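## Task

Scene 1: on the fan tray at the switch's right side (as seen facing the switch), drive both captive screws, the one over the handle and the one under it, clockwise while pressing each spring-loaded knob gently inward, until each knob sits tight against the tray's faceplate. Any fan trays resting on the shelf beneath must still stand upright on that shelf at the end.

## Robot and tools

Robot: two seven-joint Kinova Gen3 arms, left_arm and right_arm, each ending in a two-finger parallel gripper (pads open up to 50 mm apart). The fingers point along the gripper's own +z axis and close along its x axis. The reported hand point lies midway between the pads; fingertips stick out 17.5 mm past it. Bases sit near (+0.045, +0.283, +0.013) m for left_arm and (-0.036, -0.309, +0.013) m for right_arm.

Frame: everything uses the scene frame. Its origin is on the table surface halfway between the arms; +x points out over the table, +z up, and left_arm is on the +y side. Arm names do not match image left and right. Work area: the switch slots, the shelf under them, the space around, and the table. A loose ESD tray lies on the shelf.

execute_actions(actions, cameras): actions is a list of actions; each action is a table of up to 15 rows, one per 1/30 s step (a short table repeats its final row). Every row holds 18 numbers in [-1, 1]: left dx, dy, dz, rx, ry, rz, gripper position, force_limit, speed, then the same nine for the right arm. Both arms are always in the row. The six pose numbers are an offset, along scene axes, from that arm's Hand target as it was when the action began (not from the previous row); 1.0 equals 0.6 m or 180 degrees, and rx, ry, rz form one rotation vector turning about the hand position. Repeating an offset moves the arm further. All zeros re-requests the current Hand target. Gripper numbers are absolute levels: position +1 fully open, about -0.65 pads touching, -1 to grip; force_limit -1/0/+1 is about 20/102/185 N per pad; speed -1/0/+1 is 20/85/150 mm/s. A 0 there is a real command, so resend the old values to keep a gripper unchanged. Images appear only for an empty actions list or when cameras names them.

move(target, speed, blend, blocking, cameras): target is one 18-number row or a list of up to 15 rows, same layout and scale; each row is an offset from the Hand targets at the call's start, not from the previous row. speed is the top path speed in m/s, 0.002 to 0.5 (default 0.25), one value or one per target. blend is a corner radius in metres (0 = stop at each target). blocking=false returns after about 0.5 s while the motion continues. Paths are straight, ignore obstacles, and are cut off at 10 s.

wait(seconds 0 to 10), stop() to brake a running move, zoom_image(camera, region [x0, y0, x1, y1] in pixels, at most 504 by 504) on the newest picture, clear_fault(arm = left_arm or right_arm) after a reported torque fault, read_manual (licence texts only), finished_scene(scene = current number 1 or 2), which cannot be undone. Cameras: cam_high, cam_low, cam_left_wrist, cam_right_wrist (each 896x504); calibration lines give K and T_world_to_cam.

Results: end_effector_position (m) and end_effector_quat_wxyz per arm in the scene frame, maybe a few cm off; Hand target, the last commanded pose after clipping, which the next offsets start from (the real hand often rests a little short; send the gap as an offset). object_status: 0 moving, 1 blocked while opening, 2 blocked while closing (a grip), 3 reached the set opening or pads met. position_measured in counts; opening is about (250 - counts) x 0.202 mm. Joint torques, Joint velocities ("within noise" when still), and Flange force along the gripper's own axes, with some bias. A move adds a "move:" line: done, off_target, moving, held or fault, plus limits=paced (pose clipped) or limits=held (steps withheld). Done does not mean nothing is touched.

Motion limits: each control step the commanded orientation is clipped to 32 degrees from the measured one, so big turns need several steps and may swing the elbow. Joint speeds are capped near 1.39 and 1.22 rad/s. A clearance check blocks commands bringing the arms too close, but not the fingers.

Screw technique: each knob needs a small inward press along the screw axis while the gripper rotates clockwise seen from the front of the tray. Grip the knob, turn in pieces under 32 degrees, regrip as needed, and stop when it no longer advances.

Cautions: the arms are very stiff, so aiming even a few millimetres beyond a firm surface presses hard; keep pushes gentle and slow, and pull the target back past the hand to release. A hard hit can exceed a joint torque limit (104.5 N m for the four big joints, 51.3 N m for the three wrist joints) and stop that arm until clear_fault. Never let the arms touch or squeeze each other. Do not knock the shelf trays over or push anything out of the work area, drop parts, or slam into fixed objects. Long holding or straining heats motors: MOTOR HOT appears at 60 °C and at 75 °C the arm sinks and stops for 30 s or more.

Each tool is called after "Emit:" as name([rows], argument=value, ...), one row to a line, values as JSON.

## Session

Emit:
execute_actions(actions=[])

Scene clock: 0.00 s.
left_arm: end_effector_position=(+0.3360, +0.0796, +0.2328) position_measured=3 object_status=3 end_effector_quat_wxyz=(-0.362, +0.809, -0.369, +0.280) | right_arm: end_effector_position=(+0.4631, -0.2158, +0.3138) position_measured=3 object_status=3 end_effector_quat_wxyz=(+0.020, -0.181, +0.979, +0.090)
Joint positions: left_arm=[1.163 0.395 0.235 2.177 -1.054 1.268 1.245] | right_arm=[0.059 0.48 -0.396 1.218 0.002 1.427 3.272]
Joint velocities: within noise
Joint torques (N m): no reading
Motor temperatures (°C): left_arm=[33 36 32 34 45 38 43] | right_arm=[37 33 32 34 38 40 44]
Flange force (N): no reading
Hand target: left_arm +0.3360, +0.0796, +0.2328; -0.362, +0.809, -0.369, +0.280 | right_arm +0.4631, -0.2158, +0.3138; +0.020, -0.181, +0.979, +0.090
Tool commands: left_gripper/position=+1.0 left_gripper/force_limit=+1.0 left_gripper/speed=+1.0 right_gripper/position=+1.0 right_gripper/force_limit=+1.0 right_gripper/speed=+1.0

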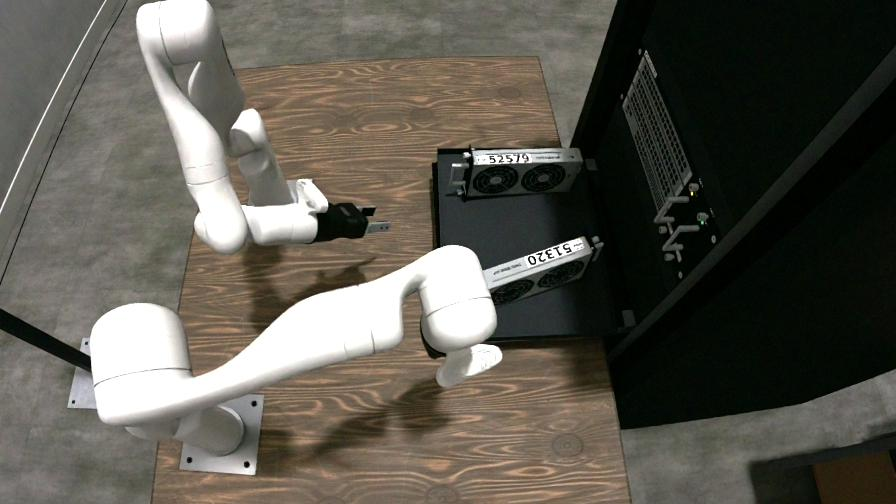

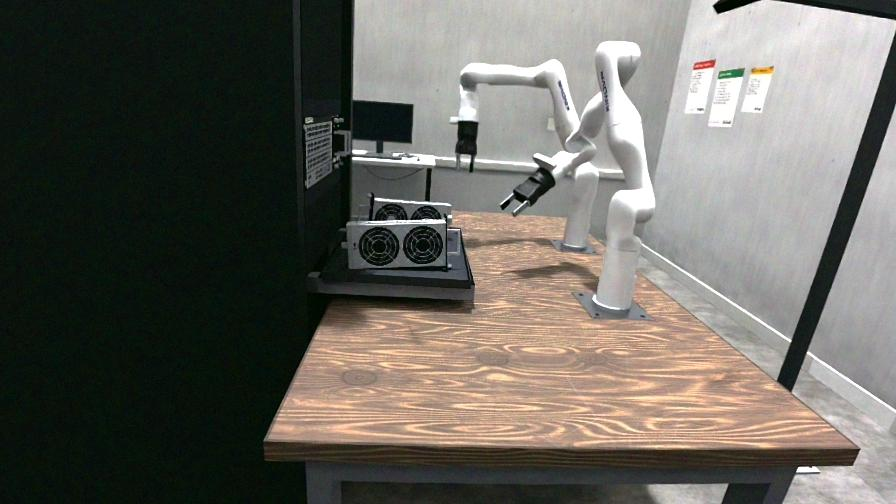

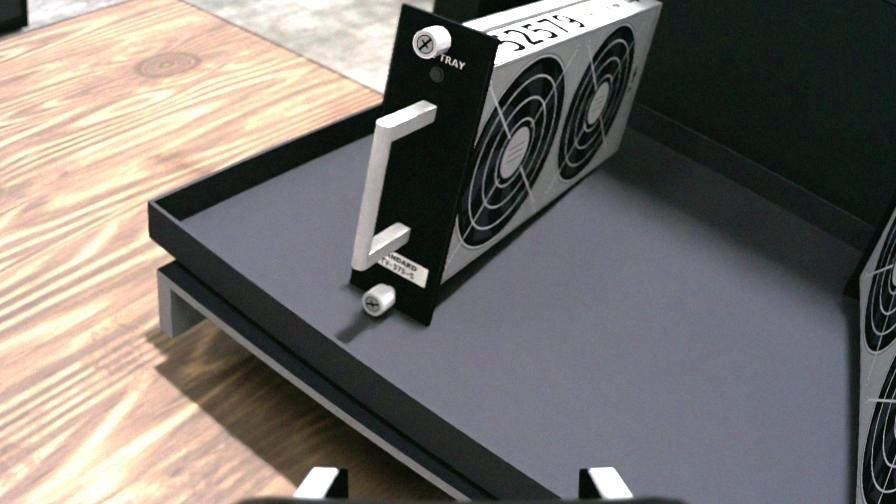

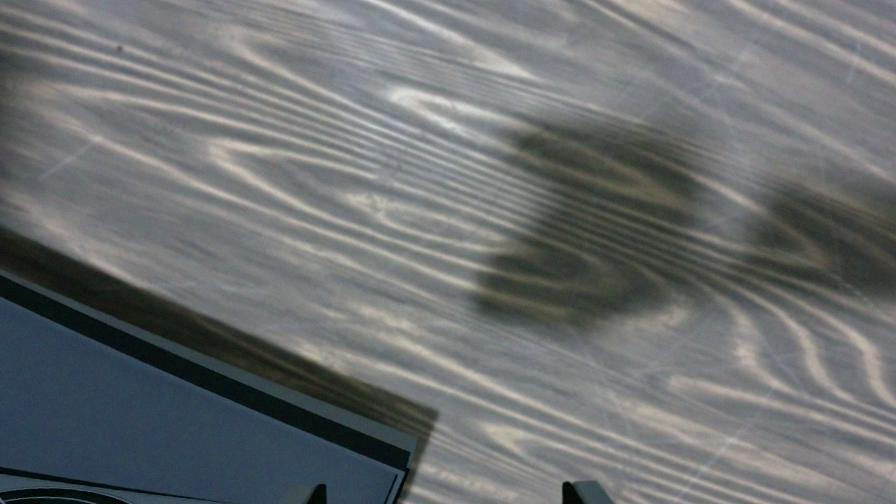

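Emit:
zoom_image(camera="cam_high", region=[600, 40, 760, 290])

Emit:
zoom_image(camera="cam_low", region=[290, 90, 390, 210])

Scaled by 2.016 from the camera's 896x504 image, which has a finer 1280x720 frame.

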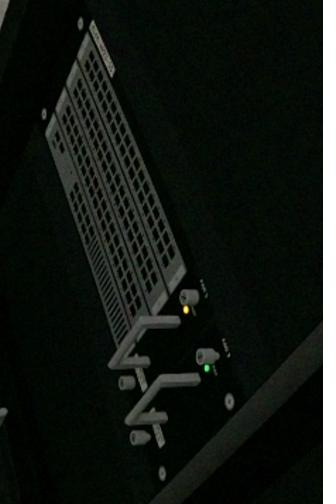

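Scaled by 4.200 from the camera's 896x504 image, which has a finer 1280x720 frame.

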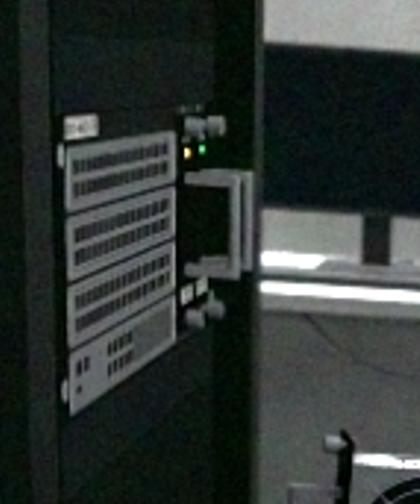

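Emit:
move(target=[0,0,0,0,0,0,1,1,1,0.3615,0.193,0.077,-0.3428,-0.4643,0.2597,1,1,1], cameras=["all"])

Scene clock: 81.77 s.
left_arm: end_effector_position=(+0.3360, +0.0796, +0.2328) position_measured=3 object_status=3 end_effector_quat_wxyz=(-0.362, +0.809, -0.369, +0.280) | right_arm: end_effector_position=(+0.6800, -0.1000, +0.3600) position_measured=3 object_status=3 end_effector_quat_wxyz=(+0.500, -0.500, +0.500, -0.501)
Joint positions: left_arm=[1.163 0.395 0.235 2.177 -1.054 1.268 1.245] | right_arm=[-0.571 0.685 -0.058 1.878 2.507 1.108 1.932]
Joint torques (N m): left_arm=[-1.11 -13.75 0.16 -4.31 -1.33 3.07 0.03] | right_arm=[-0.14 -19.18 1.43 -7.41 1.5 3.43 0.02]
Flange force (N): left_arm=[0.4 3.4 0.9] | right_arm=[-0.5 -5.8 -0.3]
Hand target: left_arm +0.3360, +0.0796, +0.2328; -0.362, +0.809, -0.369, +0.280 | right_arm +0.6800, -0.1000, +0.3600; +0.500, -0.500, +0.500, -0.501
Off the commanded pose: left_arm 0.000 m, 0 deg | right_arm 0.000 m, 0 deg.
move: done
camera_calibration:
cam_right_wrist: T_world_to_cam=[[-0.0135993, -0.999907, -0.000402082, -0.0953422], [0.00905651, 0.000278929, -0.999959, 0.41014], [0.999867, -0.0136024, 0.00905188, -0.519499], [0, 0, 0, 1]] pos_world=[0.514419, -0.102514, 0.414788]

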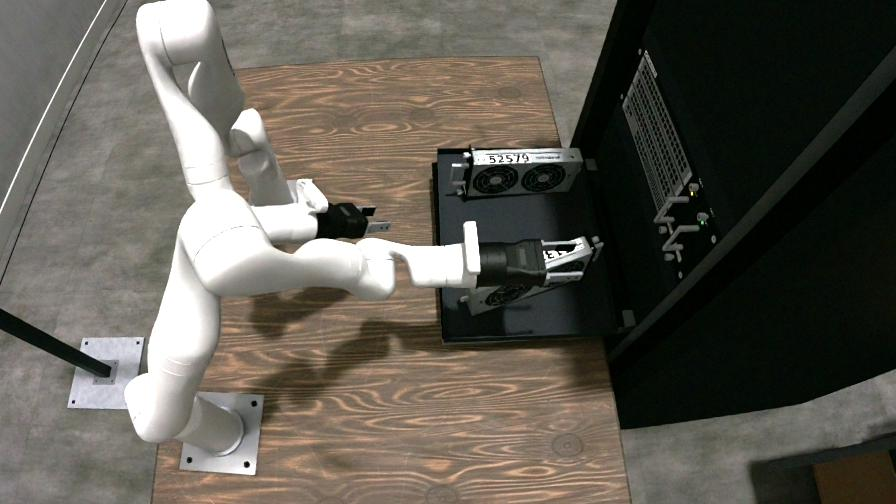

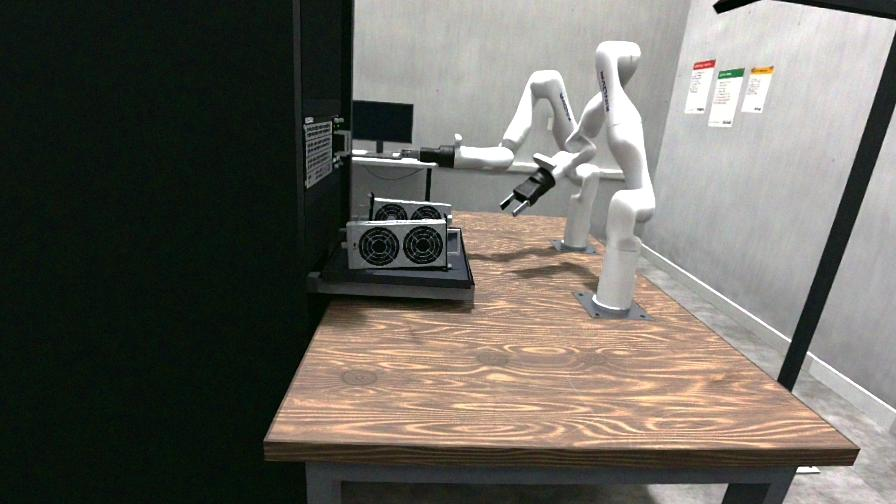

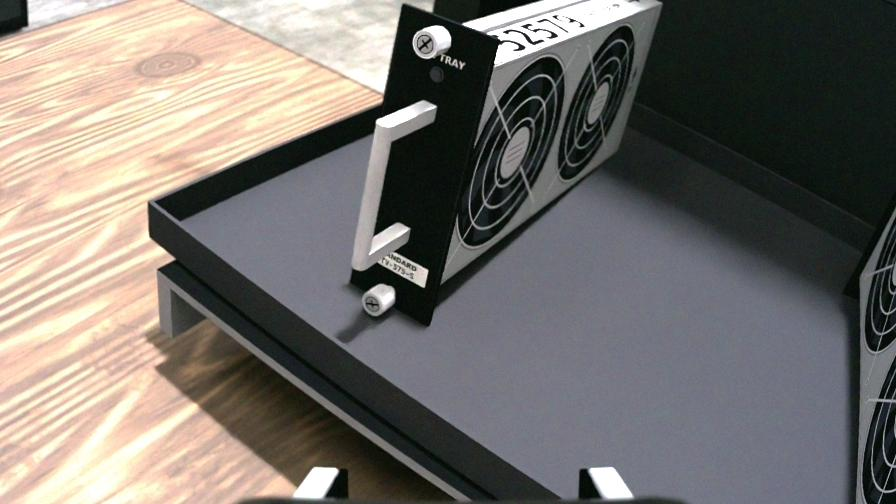

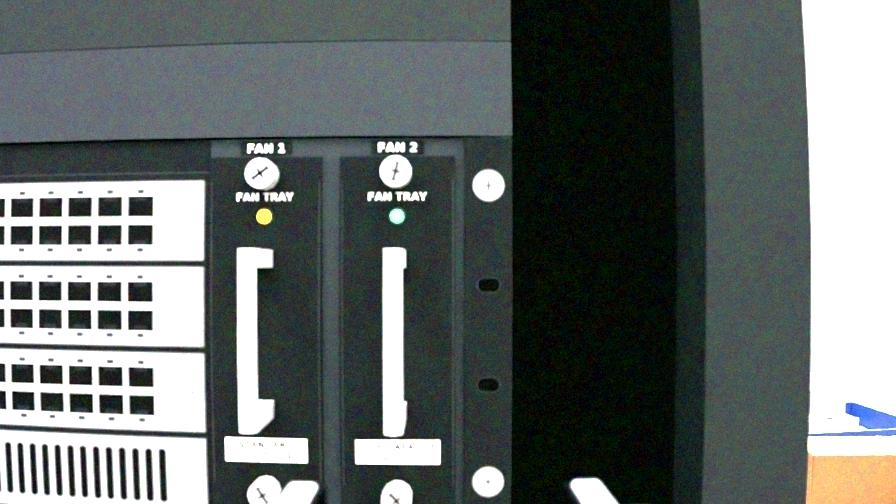

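Emit:
move(target=[0.64,0.034,0.212,0.0345,-0.2247,-0.4380,1,1,1,0.1667,0.0217,0.1533,0,0,0,0.274,-0.5,0], cameras=["all"])

Scene clock: 145.50 s.
left_arm: end_effector_position=(+0.7200, +0.1000, +0.3601) position_measured=3 object_status=3 end_effector_quat_wxyz=(+0.242, -0.241, +0.664, -0.665) | right_arm: end_effector_position=(+0.7800, -0.0870, +0.4520) position_measured=112 object_status=3 end_effector_quat_wxyz=(+0.500, -0.500, +0.500, -0.501)
Joint positions: left_arm=[-0.082 0.732 -0.176 1.773 -4.258 1.378 2.198] | right_arm=[-0.531 0.692 -0.002 1.449 2.379 0.727 2.192]
Joint torques (N m): left_arm=[-1.04 -23.02 1.54 -7.27 1.97 3.45 0.02] | right_arm=[-0.2 -22.05 1.7 -10.46 1.77 2.99 0.04]
Flange force (N): left_arm=[-0.6 0.9 3.4] | right_arm=[0.4 -4.7 -1.4]
Hand target: left_arm +0.7200, +0.1000, +0.3601; +0.242, -0.241, +0.664, -0.665 | right_arm +0.7800, -0.0870, +0.4520; +0.500, -0.500, +0.500, -0.501
Off the commanded pose: left_arm 0.000 m, 0 deg | right_arm 0.000 m, 0 deg.
move: done
camera_calibration:
cam_left_wrist: T_world_to_cam=[[-0.740013, -0.672592, 0.0000101019, 0.606825], [-0.000358696, 0.000379632, -1, 0.418232], [0.672592, -0.740013, -0.000522189, -0.240743], [0, 0, 0, 1]] pos_world=[0.611131, 0.229834, 0.4181]
cam_right_wrist: T_world_to_cam=[[-0.0136014, -0.999907, -0.000302108, -0.0809947], [0.00905546, 0.000178945, -0.999959, 0.501118], [0.999866, -0.0136036, 0.00905219, -0.620241], [0, 0, 0, 1]] pos_world=[0.614519, -0.0895144, 0.506688]

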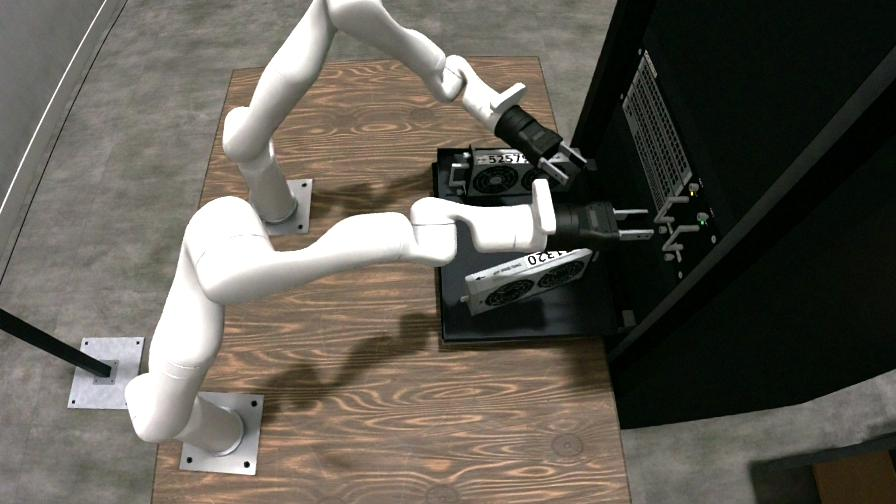

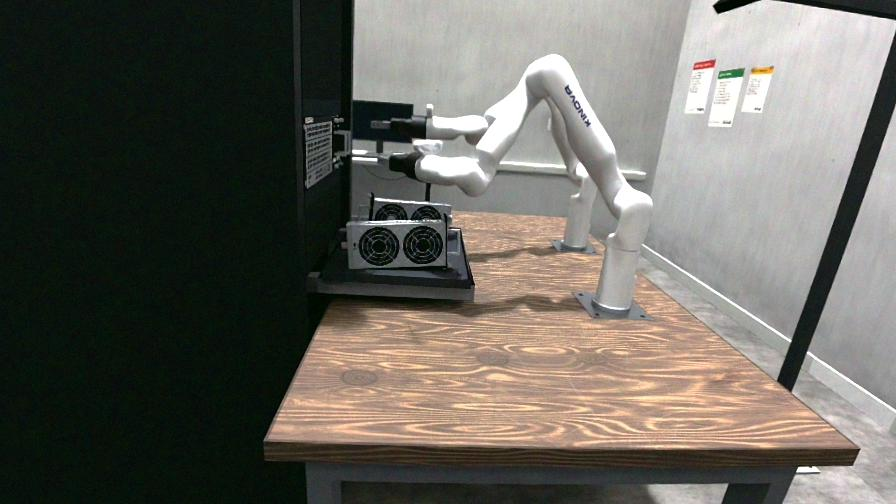

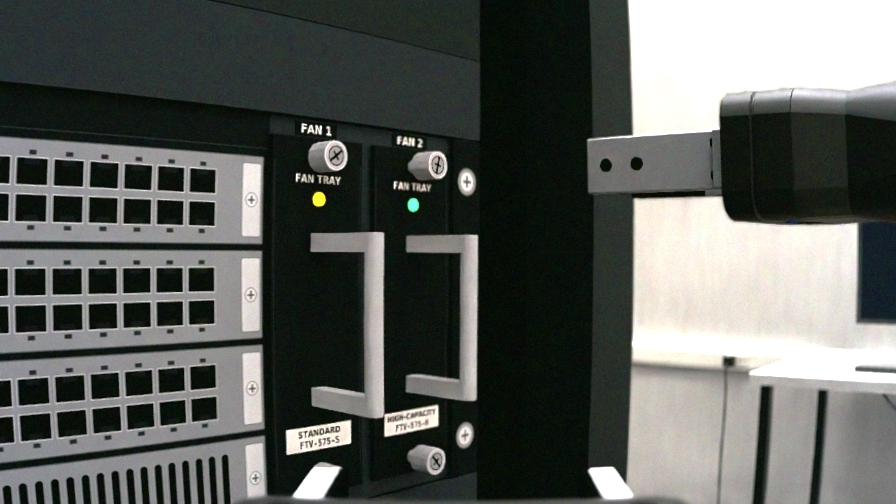

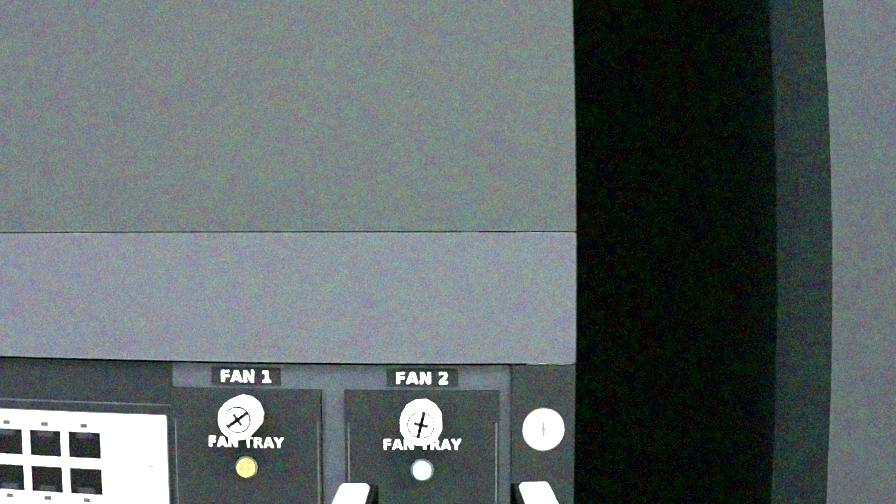

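Emit:
zoom_image(camera="cam_left_wrist", region=[370, 110, 500, 240])

Emit:
zoom_image(camera="cam_right_wrist", region=[320, 350, 580, 504])

Emit:
zoom_image(camera="cam_left_wrist", region=[370, 390, 500, 490])

Scaled by 3.877 from the camera's 896x504 image, which has a finer 1280x720 frame.

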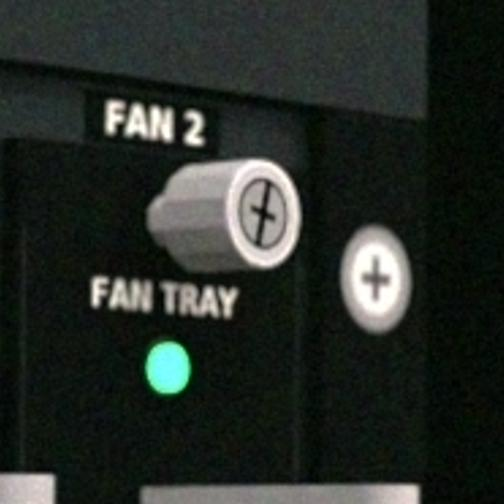

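Scaled by 1.938 from the camera's 896x504 image, which has a finer 1280x720 frame.

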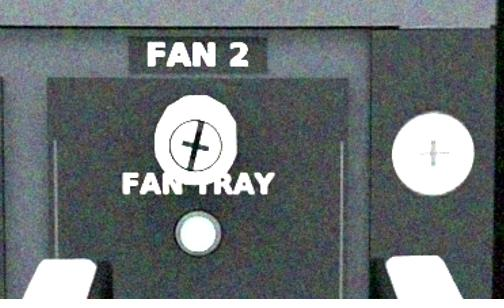

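Scaled by 3.877 from the camera's 896x504 image, which has a finer 1280x720 frame.

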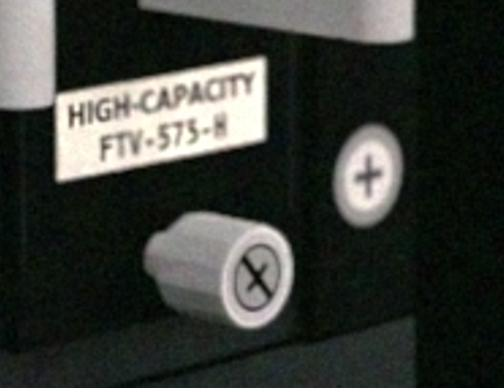

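Emit:
move(target=[0,0,0,0,0,0,1,1,1,0.1333,0.0022,0.0025,0,0,0,0.274,-0.5,0], cameras=["cam_left_wrist","cam_right_wrist"], speed=0.12)

Emit:
zoom_image(camera="cam_left_wrist", region=[370, 90, 570, 250])

Emit:
zoom_image(camera="cam_right_wrist", region=[320, 350, 580, 504])

Scene clock: 182.53 s.
left_arm: end_effector_position=(+0.7200, +0.1000, +0.3600) position_measured=3 object_status=3 end_effector_quat_wxyz=(+0.242, -0.241, +0.664, -0.665) | right_arm: end_effector_position=(+0.8600, -0.0857, +0.4535) position_measured=112 object_status=3 end_effector_quat_wxyz=(+0.500, -0.500, +0.500, -0.501)
Joint positions: left_arm=[-0.082 0.732 -0.176 1.773 -4.258 1.378 2.198] | right_arm=[-0.489 0.854 0.031 1.113 2.282 0.557 2.324]
Joint torques (N m): left_arm=[-1.05 -23.01 1.52 -7.3 1.98 3.47 0.03] | right_arm=[-0.27 -25.2 2.05 -11.37 1.66 2.7 0.03]
Flange force (N): left_arm=[-0.5 0.8 3.4] | right_arm=[0.6 -4.3 -1.6]
Hand target: left_arm +0.7200, +0.1000, +0.3600; +0.242, -0.241, +0.664, -0.665 | right_arm +0.8600, -0.0857, +0.4535; +0.500, -0.500, +0.500, -0.501
Off the commanded pose: left_arm 0.000 m, 0 deg | right_arm 0.000 m, 0 deg.
move: done
camera_calibration:
cam_left_wrist: T_world_to_cam=[[-0.739963, -0.672648, 0.0000104688, 0.606874], [-0.000359222, 0.000379607, -1, 0.418233], [0.672648, -0.739963, -0.000522525, -0.240715], [0, 0, 0, 1]] pos_world=[0.611131, 0.229934, 0.4181]
cam_right_wrist: T_world_to_cam=[[-0.0135993, -0.999907, -0.000402082, -0.0785581], [0.00905651, 0.000278929, -0.999959, 0.501902], [0.999867, -0.0136024, 0.00905188, -0.700126], [0, 0, 0, 1]] pos_world=[0.694419, -0.0882142, 0.508188]
Images, in order (width x height): cam_left_wrist 896x504, cam_right_wrist 896x504.

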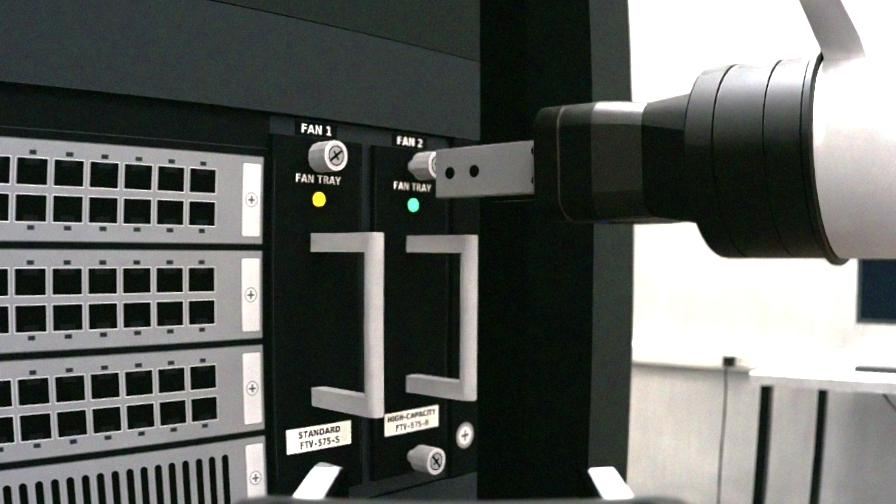

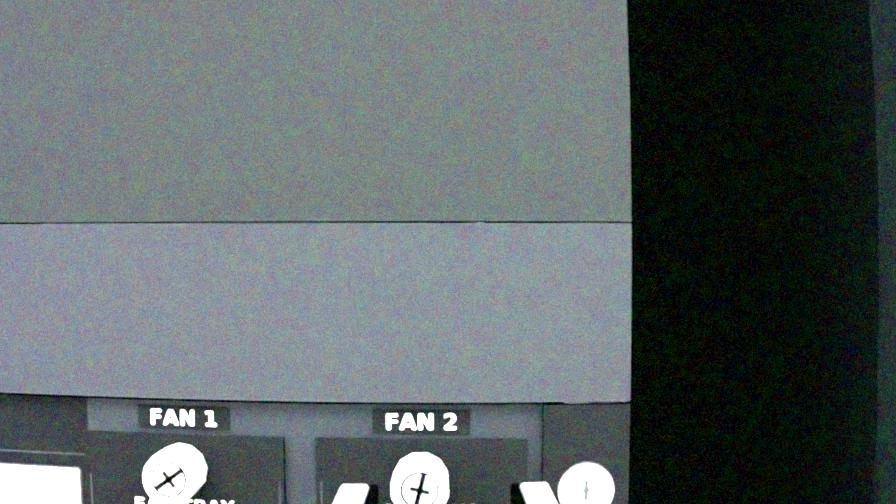

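Scaled by 2.520 from the camera's 896x504 image, which has a finer 1280x720 frame.

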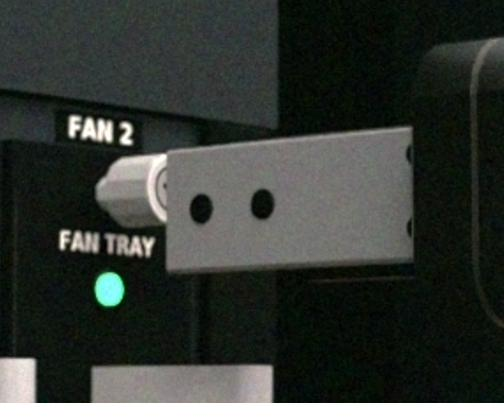

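Scaled by 1.938 from the camera's 896x504 image, which has a finer 1280x720 frame.

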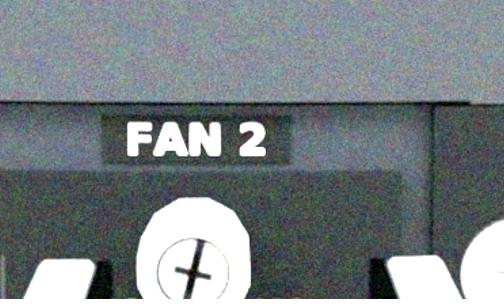

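Emit:
move(target=[0,0,0,0,0,0,1,1,1,0,0.0092,0.0075,-0.5,0,0,0.274,-0.5,0], cameras=["cam_left_wrist","cam_right_wrist"], speed=0.3)

Emit:
zoom_image(camera="cam_left_wrist", region=[370, 90, 570, 250])

Emit:
zoom_image(camera="cam_right_wrist", region=[320, 350, 580, 504])

Scene clock: 220.53 s.
left_arm: end_effector_position=(+0.7200, +0.1000, +0.3600) position_measured=3 object_status=3 end_effector_quat_wxyz=(+0.242, -0.241, +0.664, -0.665) | right_arm: end_effector_position=(+0.8600, -0.0802, +0.4580) position_measured=112 object_status=3 end_effector_quat_wxyz=(+0.000, +0.707, +0.000, +0.708)
Joint positions: left_arm=[-0.082 0.732 -0.176 1.773 -4.258 1.378 2.198] | right_arm=[-0.768 0.935 0.664 1.114 2.308 0.325 3.413]
Joint torques (N m): left_arm=[-1.04 -22.98 1.57 -7.27 1.95 3.45 0.01] | right_arm=[-0.18 -24.17 6.95 -10.01 0.61 3.53 -0.05]
Flange force (N): left_arm=[-0.6 0.8 3.4] | right_arm=[2.5 3.2 -2.3]
Hand target: left_arm +0.7200, +0.1000, +0.3600; +0.242, -0.241, +0.664, -0.665 | right_arm +0.8600, -0.0802, +0.4580; +0.000, +0.707, +0.000, +0.708
Off the commanded pose: left_arm 0.000 m, 0 deg | right_arm 0.000 m, 0 deg.
move: done
camera_calibration:
cam_left_wrist: T_world_to_cam=[[-0.739963, -0.672648, 0.0000104688, 0.606874], [-0.000359222, 0.000379607, -1, 0.418233], [0.672648, -0.739963, -0.000522525, -0.240715], [0, 0, 0, 1]] pos_world=[0.611131, 0.229934, 0.4181]
cam_right_wrist: T_world_to_cam=[[-0.0136014, -0.000302108, 0.999907, -0.450934], [0.00905546, -0.999959, -0.000178945, -0.0316169], [0.999866, 0.00905219, 0.0136036, -0.700359], [0, 0, 0, 1]] pos_world=[0.694419, -0.0254121, 0.460414]
Images, in order (width x height): cam_left_wrist 896x504, cam_right_wrist 896x504.

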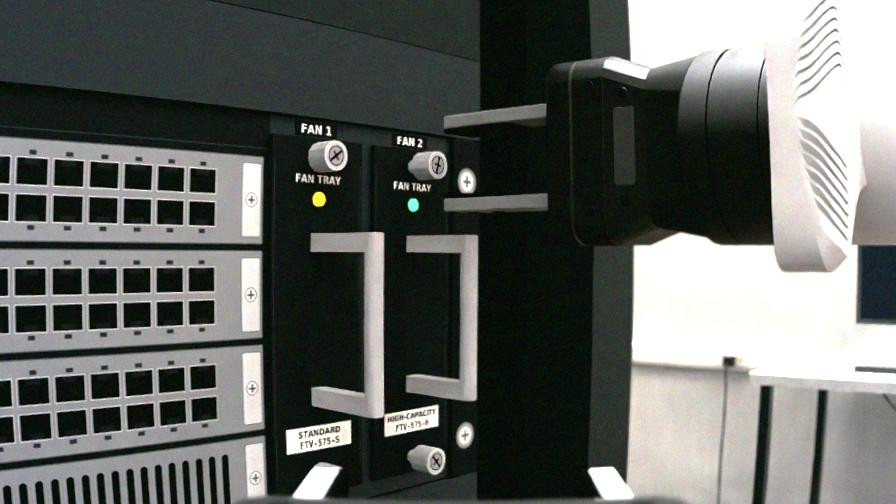

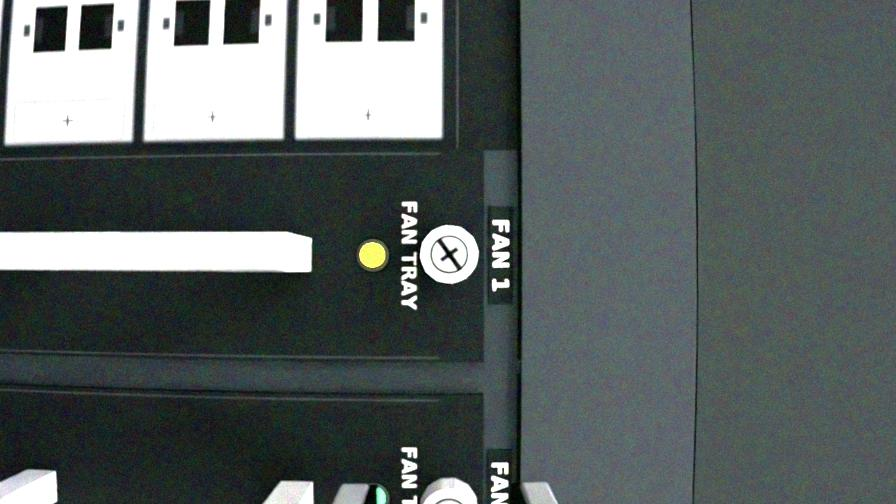

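Scaled by 2.520 from the camera's 896x504 image, which has a finer 1280x720 frame.

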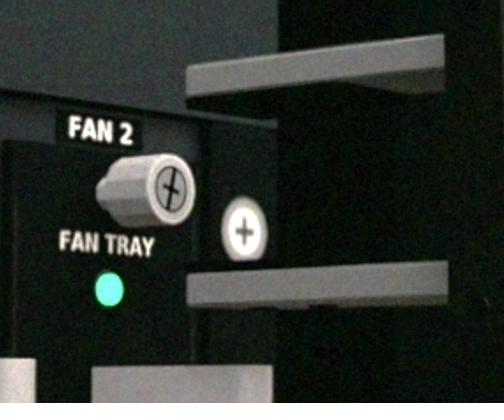

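Scaled by 1.938 from the camera's 896x504 image, which has a finer 1280x720 frame.

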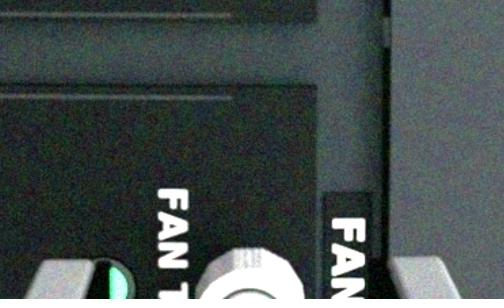

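Emit:
move(target=[0,0,0,0,0,0,1,1,1,0.0267,0,0.0025,0,0,0,0.274,-0.5,0], cameras=["cam_left_wrist","cam_right_wrist"], speed=0.06)

Emit:
zoom_image(camera="cam_left_wrist", region=[390, 100, 510, 230])

Emit:
zoom_image(camera="cam_right_wrist", region=[320, 350, 580, 504])

Scene clock: 242.90 s.
left_arm: end_effector_position=(+0.7200, +0.1000, +0.3600) position_measured=3 object_status=3 end_effector_quat_wxyz=(+0.242, -0.241, +0.664, -0.665) | right_arm: end_effector_position=(+0.8760, -0.0802, +0.4595) position_measured=112 object_status=3 end_effector_quat_wxyz=(+0.000, +0.707, +0.000, +0.708)
Joint positions: left_arm=[-0.082 0.732 -0.176 1.773 -4.258 1.378 2.198] | right_arm=[-0.75 0.977 0.7 1.033 2.247 0.274 3.441]
Joint torques (N m): left_arm=[-1.05 -22.97 1.54 -7.26 1.95 3.44 0.01] | right_arm=[-0.18 -24.92 7.04 -9.84 0.63 3.5 -0.03]
Flange force (N): left_arm=[-0.6 0.7 3.5] | right_arm=[2.3 3.3 -2.4]
Hand target: left_arm +0.7200, +0.1000, +0.3600; +0.242, -0.241, +0.664, -0.665 | right_arm +0.8760, -0.0802, +0.4595; +0.000, +0.707, +0.000, +0.708
Off the commanded pose: left_arm 0.000 m, 0 deg | right_arm 0.000 m, 0 deg.
move: done
camera_calibration:
cam_left_wrist: T_world_to_cam=[[-0.739963, -0.672648, 0.0000104688, 0.606874], [-0.000359222, 0.000379607, -1, 0.418233], [0.672648, -0.739963, -0.000522525, -0.240715], [0, 0, 0, 1]] pos_world=[0.611131, 0.229934, 0.4181]
cam_right_wrist: T_world_to_cam=[[-0.0136014, -0.000302108, 0.999907, -0.452315], [0.00905546, -0.999959, -0.000178945, -0.0317625], [0.999866, 0.00905219, 0.0136036, -0.716479], [0, 0, 0, 1]] pos_world=[0.710519, -0.0254121, 0.462014]
Images, in order (width x height): cam_left_wrist 896x504, cam_right_wrist 896x504.

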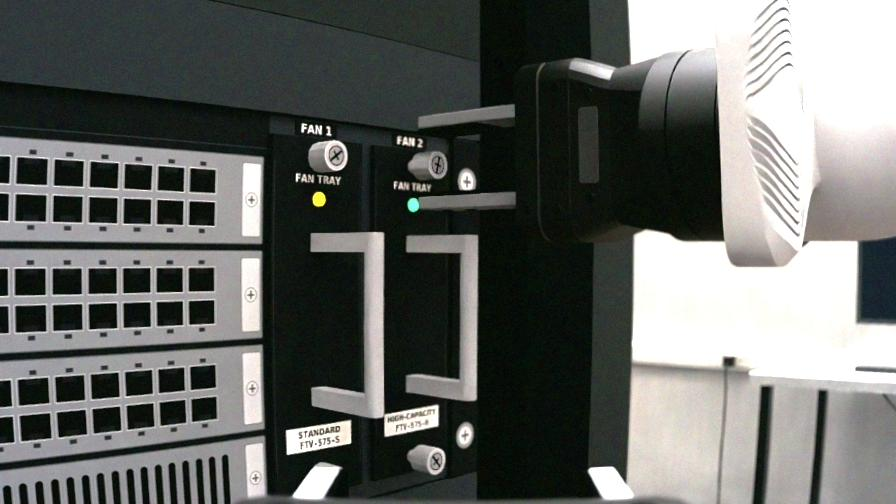

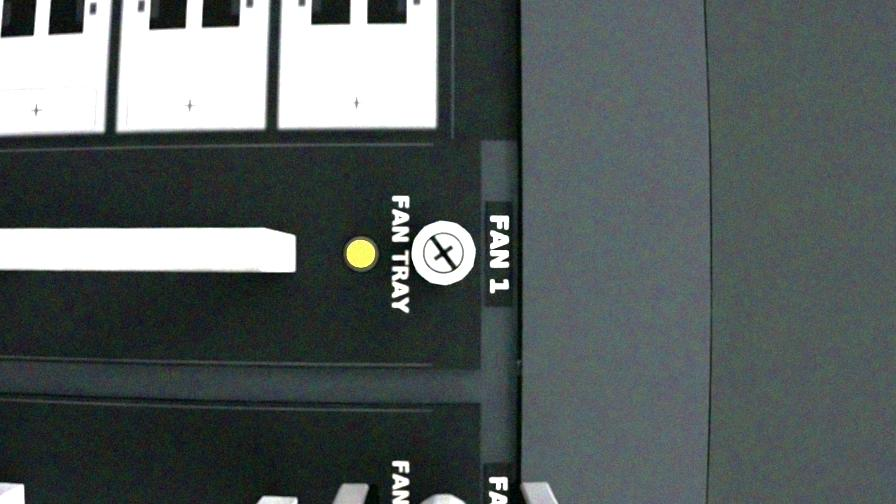

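Scaled by 3.877 from the camera's 896x504 image, which has a finer 1280x720 frame.

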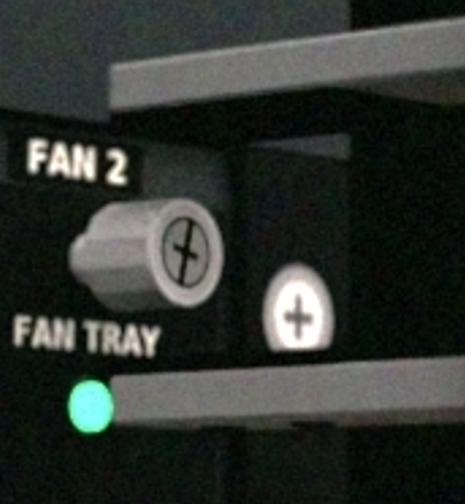

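Scaled by 1.938 from the camera's 896x504 image, which has a finer 1280x720 frame.

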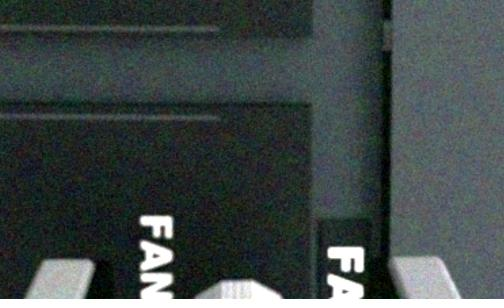

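Emit:
move([
  [0,0,0,0,0,0,1,1,1,0.007,0,0,0,0,0,0.274,-0.5,0],
  [0,0,0,0,0,0,1,1,1,0.007,0,0,0,0,0,-1,-0.9,-1],
], cameras=["cam_left_wrist","cam_right_wrist"], speed=0.04)

Emit:
zoom_image(camera="cam_left_wrist", region=[390, 100, 510, 230])

Scene clock: 254.70 s.
left_arm: end_effector_position=(+0.7200, +0.1000, +0.3600) position_measured=3 object_status=3 end_effector_quat_wxyz=(+0.242, -0.241, +0.664, -0.665) | right_arm: end_effector_position=(+0.8802, -0.0802, +0.4595) position_measured=189 object_status=2 end_effector_quat_wxyz=(+0.000, +0.707, +0.000, +0.708)
Joint positions: left_arm=[-0.082 0.732 -0.176 1.773 -4.258 1.378 2.198] | right_arm=[-0.745 0.989 0.711 1.011 2.228 0.261 3.448]
Joint torques (N m): left_arm=[-1.01 -23 1.57 -7.23 2 3.49 0.01] | right_arm=[-0.08 -25.12 7.13 -9.98 0.62 3.53 -0.01]
Flange force (N): left_arm=[-0.8 0.7 3.5] | right_arm=no reading
Hand target: left_arm +0.7200, +0.1000, +0.3600; +0.242, -0.241, +0.664, -0.665 | right_arm +0.8802, -0.0802, +0.4595; +0.000, +0.707, +0.000, +0.708
Off the commanded pose: left_arm 0.000 m, 0 deg | right_arm 0.000 m, 0 deg.
move: done
camera_calibration:
cam_left_wrist: T_world_to_cam=[[-0.739963, -0.672648, 0.0000104688, 0.606874], [-0.000359222, 0.000379607, -1, 0.418233], [0.672648, -0.739963, -0.000522525, -0.240715], [0, 0, 0, 1]] pos_world=[0.611131, 0.229934, 0.4181]
cam_right_wrist: T_world_to_cam=[[-0.0136014, -0.000302108, 0.999907, -0.452158], [0.00905546, -0.999959, -0.000178945, -0.0318005], [0.999866, 0.00905219, 0.0136036, -0.720677], [0, 0, 0, 1]] pos_world=[0.714719, -0.0254121, 0.461914]
Images, in order (width x height): cam_left_wrist 896x504, cam_right_wrist 896x504.

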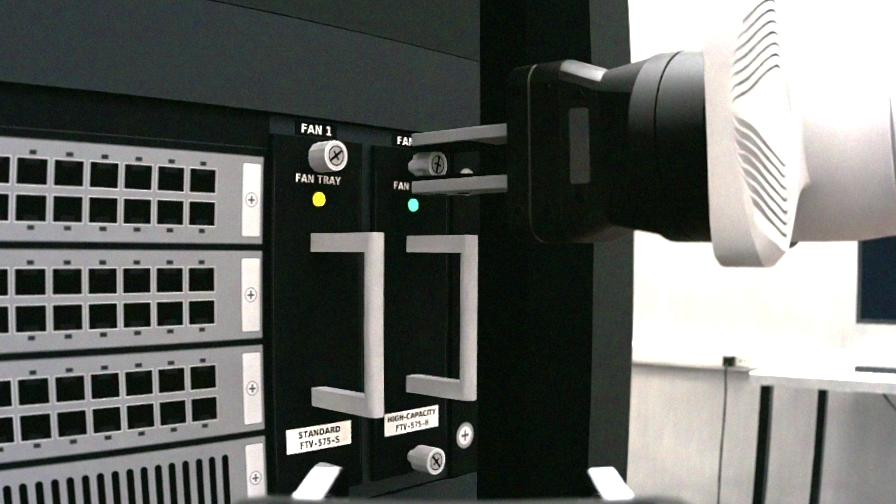

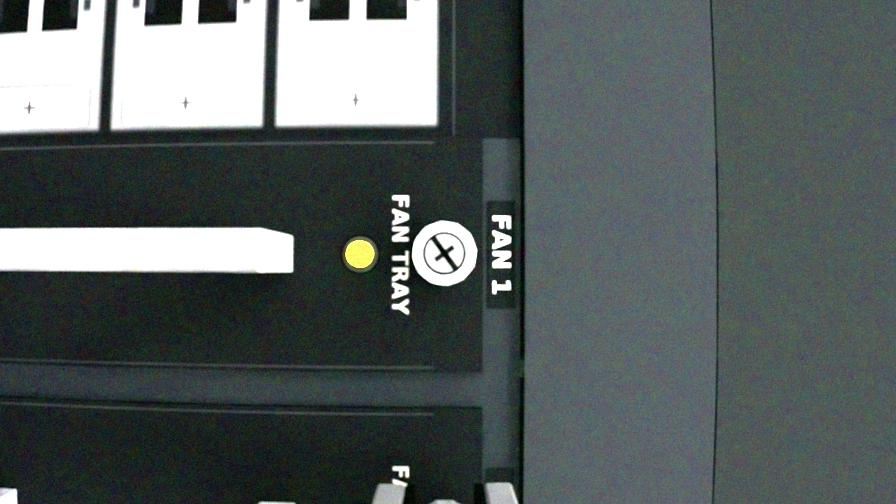

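Scaled by 3.877 from the camera's 896x504 image, which has a finer 1280x720 frame.

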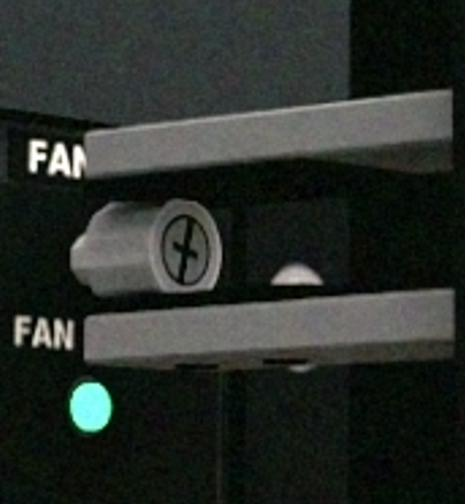

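Emit:
move(target=[0,0,0,0,0,0,1,1,1,0.0025,0,0,0.5,0,0,-1,-0.9,-1], cameras=["cam_left_wrist","cam_right_wrist"], speed=0.3)

Emit:
zoom_image(camera="cam_left_wrist", region=[390, 100, 510, 230])

Emit:
zoom_image(camera="cam_right_wrist", region=[320, 350, 580, 504])

Scene clock: 284.80 s.
left_arm: end_effector_position=(+0.7200, +0.1000, +0.3600) position_measured=3 object_status=3 end_effector_quat_wxyz=(+0.242, -0.241, +0.664, -0.665) | right_arm: end_effector_position=(+0.8817, -0.0802, +0.4595) position_measured=189 object_status=2 end_effector_quat_wxyz=(+0.500, -0.500, +0.500, -0.501)
Joint positions: left_arm=[-0.082 0.732 -0.176 1.773 -4.258 1.378 2.198] | right_arm=[-0.512 0.907 0.105 0.986 2.174 0.479 2.393]
Joint torques (N m): left_arm=[-1.04 -22.98 1.55 -7.27 1.97 3.47 0.03] | right_arm=[0.04 -24.28 2.46 -10.83 1.45 2.06 0]
Motor temperatures (°C): left_arm=[33 37 31 35 44 38 42] | right_arm=[36 38 32 35 37 40 44]
Flange force (N): left_arm=[-0.5 0.8 3.4] | right_arm=[0.5 -6.0 -3.4]
Hand target: left_arm +0.7200, +0.1000, +0.3600; +0.242, -0.241, +0.664, -0.665 | right_arm +0.8817, -0.0802, +0.4595; +0.500, -0.500, +0.500, -0.501
Off the commanded pose: left_arm 0.000 m, 0 deg | right_arm 0.000 m, 0 deg.
move: done
camera_calibration:
cam_left_wrist: T_world_to_cam=[[-0.739963, -0.672648, 0.0000104688, 0.606874], [-0.000359222, 0.000379607, -1, 0.418233], [0.672648, -0.739963, -0.000522525, -0.240715], [0, 0, 0, 1]] pos_world=[0.611131, 0.229934, 0.4181]
cam_right_wrist: T_world_to_cam=[[-0.0135993, -0.999907, -0.000402082, -0.0726597], [0.00905651, 0.000278929, -0.999959, 0.507803], [0.999867, -0.0136024, 0.00905188, -0.721902], [0, 0, 0, 1]] pos_world=[0.716219, -0.0826142, 0.514288]
Images, in order (width x height): cam_left_wrist 896x504, cam_right_wrist 896x504.

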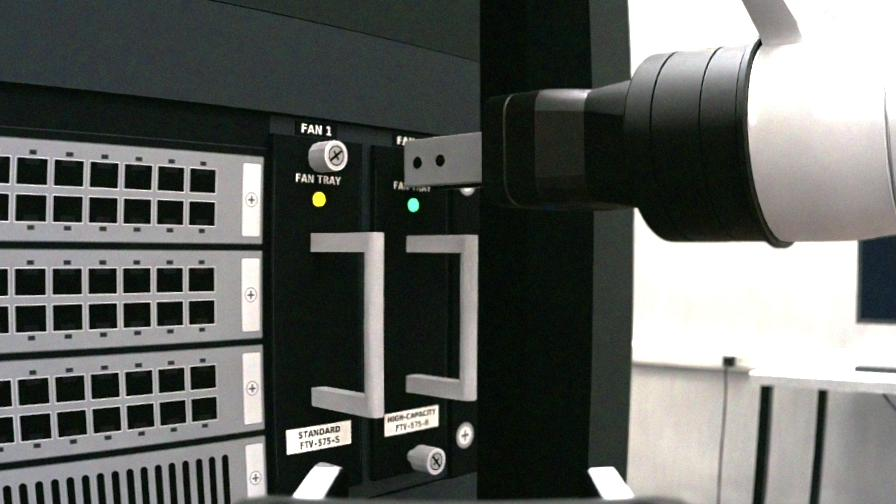

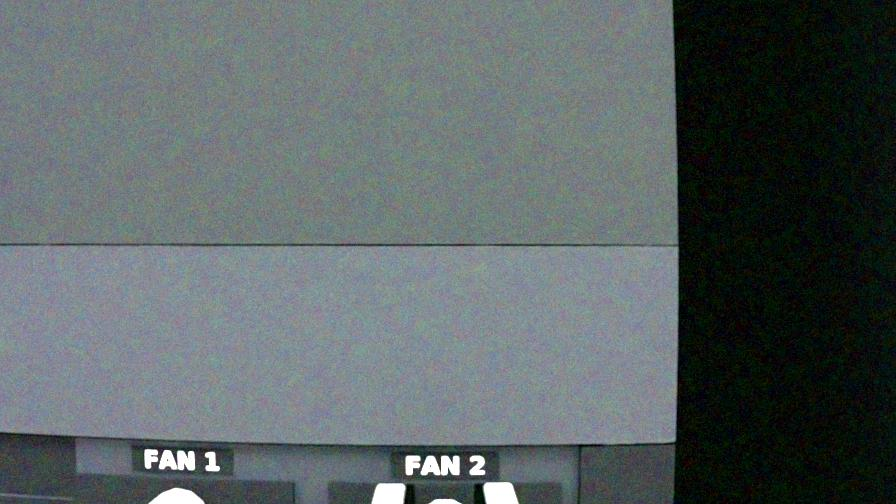

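Scaled by 3.877 from the camera's 896x504 image, which has a finer 1280x720 frame.

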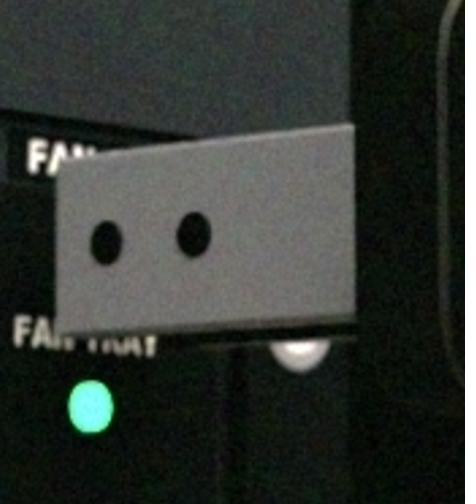

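Scaled by 1.938 from the camera's 896x504 image, which has a finer 1280x720 frame.

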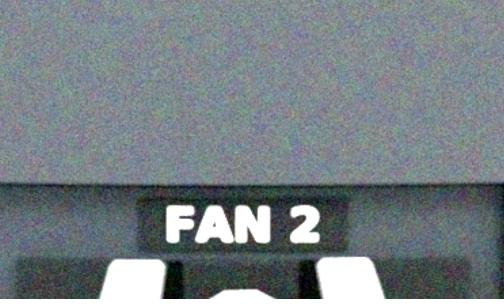

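Emit:
move(target=[0,0,0,0,0,0,1,1,1,0.0025,0,0,0.5,0,0,-1,-0.9,-1], cameras=["cam_left_wrist"], speed=0.3)

Emit:
zoom_image(camera="cam_left_wrist", region=[390, 100, 510, 230])

Scene clock: 293.00 s.
left_arm: end_effector_position=(+0.7200, +0.1000, +0.3600) position_measured=3 object_status=3 end_effector_quat_wxyz=(+0.242, -0.241, +0.664, -0.665) | right_arm: end_effector_position=(+0.8832, -0.0802, +0.4595) position_measured=189 object_status=2 end_effector_quat_wxyz=(+0.707, +0.000, +0.708, +0.000)
Joint positions: left_arm=[-0.082 0.732 -0.176 1.773 -4.258 1.378 2.198] | right_arm=[-0.301 0.935 -0.412 0.964 2.286 0.644 1.113]
Joint torques (N m): left_arm=[-1.05 -22.96 1.58 -7.24 1.93 3.47 0.01] | right_arm=[2.14 -22.25 0.05 -14.45 2.9 0.13 0.05]
Flange force (N): left_arm=[-0.6 0.7 3.5] | right_arm=[-3.4 -5.7 -32.6]
Hand target: left_arm +0.7200, +0.1000, +0.3600; +0.242, -0.241, +0.664, -0.665 | right_arm +0.8832, -0.0802, +0.4595; +0.707, +0.000, +0.708, +0.000
Off the commanded pose: left_arm 0.000 m, 0 deg | right_arm 0.000 m, 0 deg.
move: done
camera_calibration:
cam_left_wrist: T_world_to_cam=[[-0.739963, -0.672648, 0.0000104688, 0.606874], [-0.000359222, 0.000379607, -1, 0.418233], [0.672648, -0.739963, -0.000522525, -0.240715], [0, 0, 0, 1]] pos_world=[0.611131, 0.229934, 0.4181]
Images, in order (width x height): cam_left_wrist 896x504.

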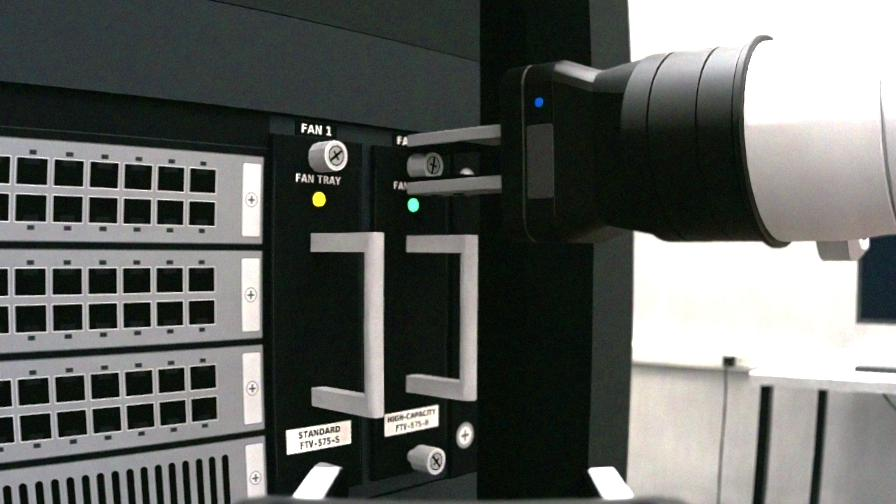

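Scaled by 3.877 from the camera's 896x504 image, which has a finer 1280x720 frame.

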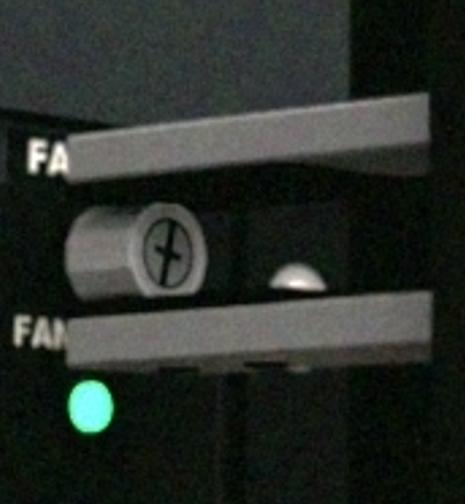

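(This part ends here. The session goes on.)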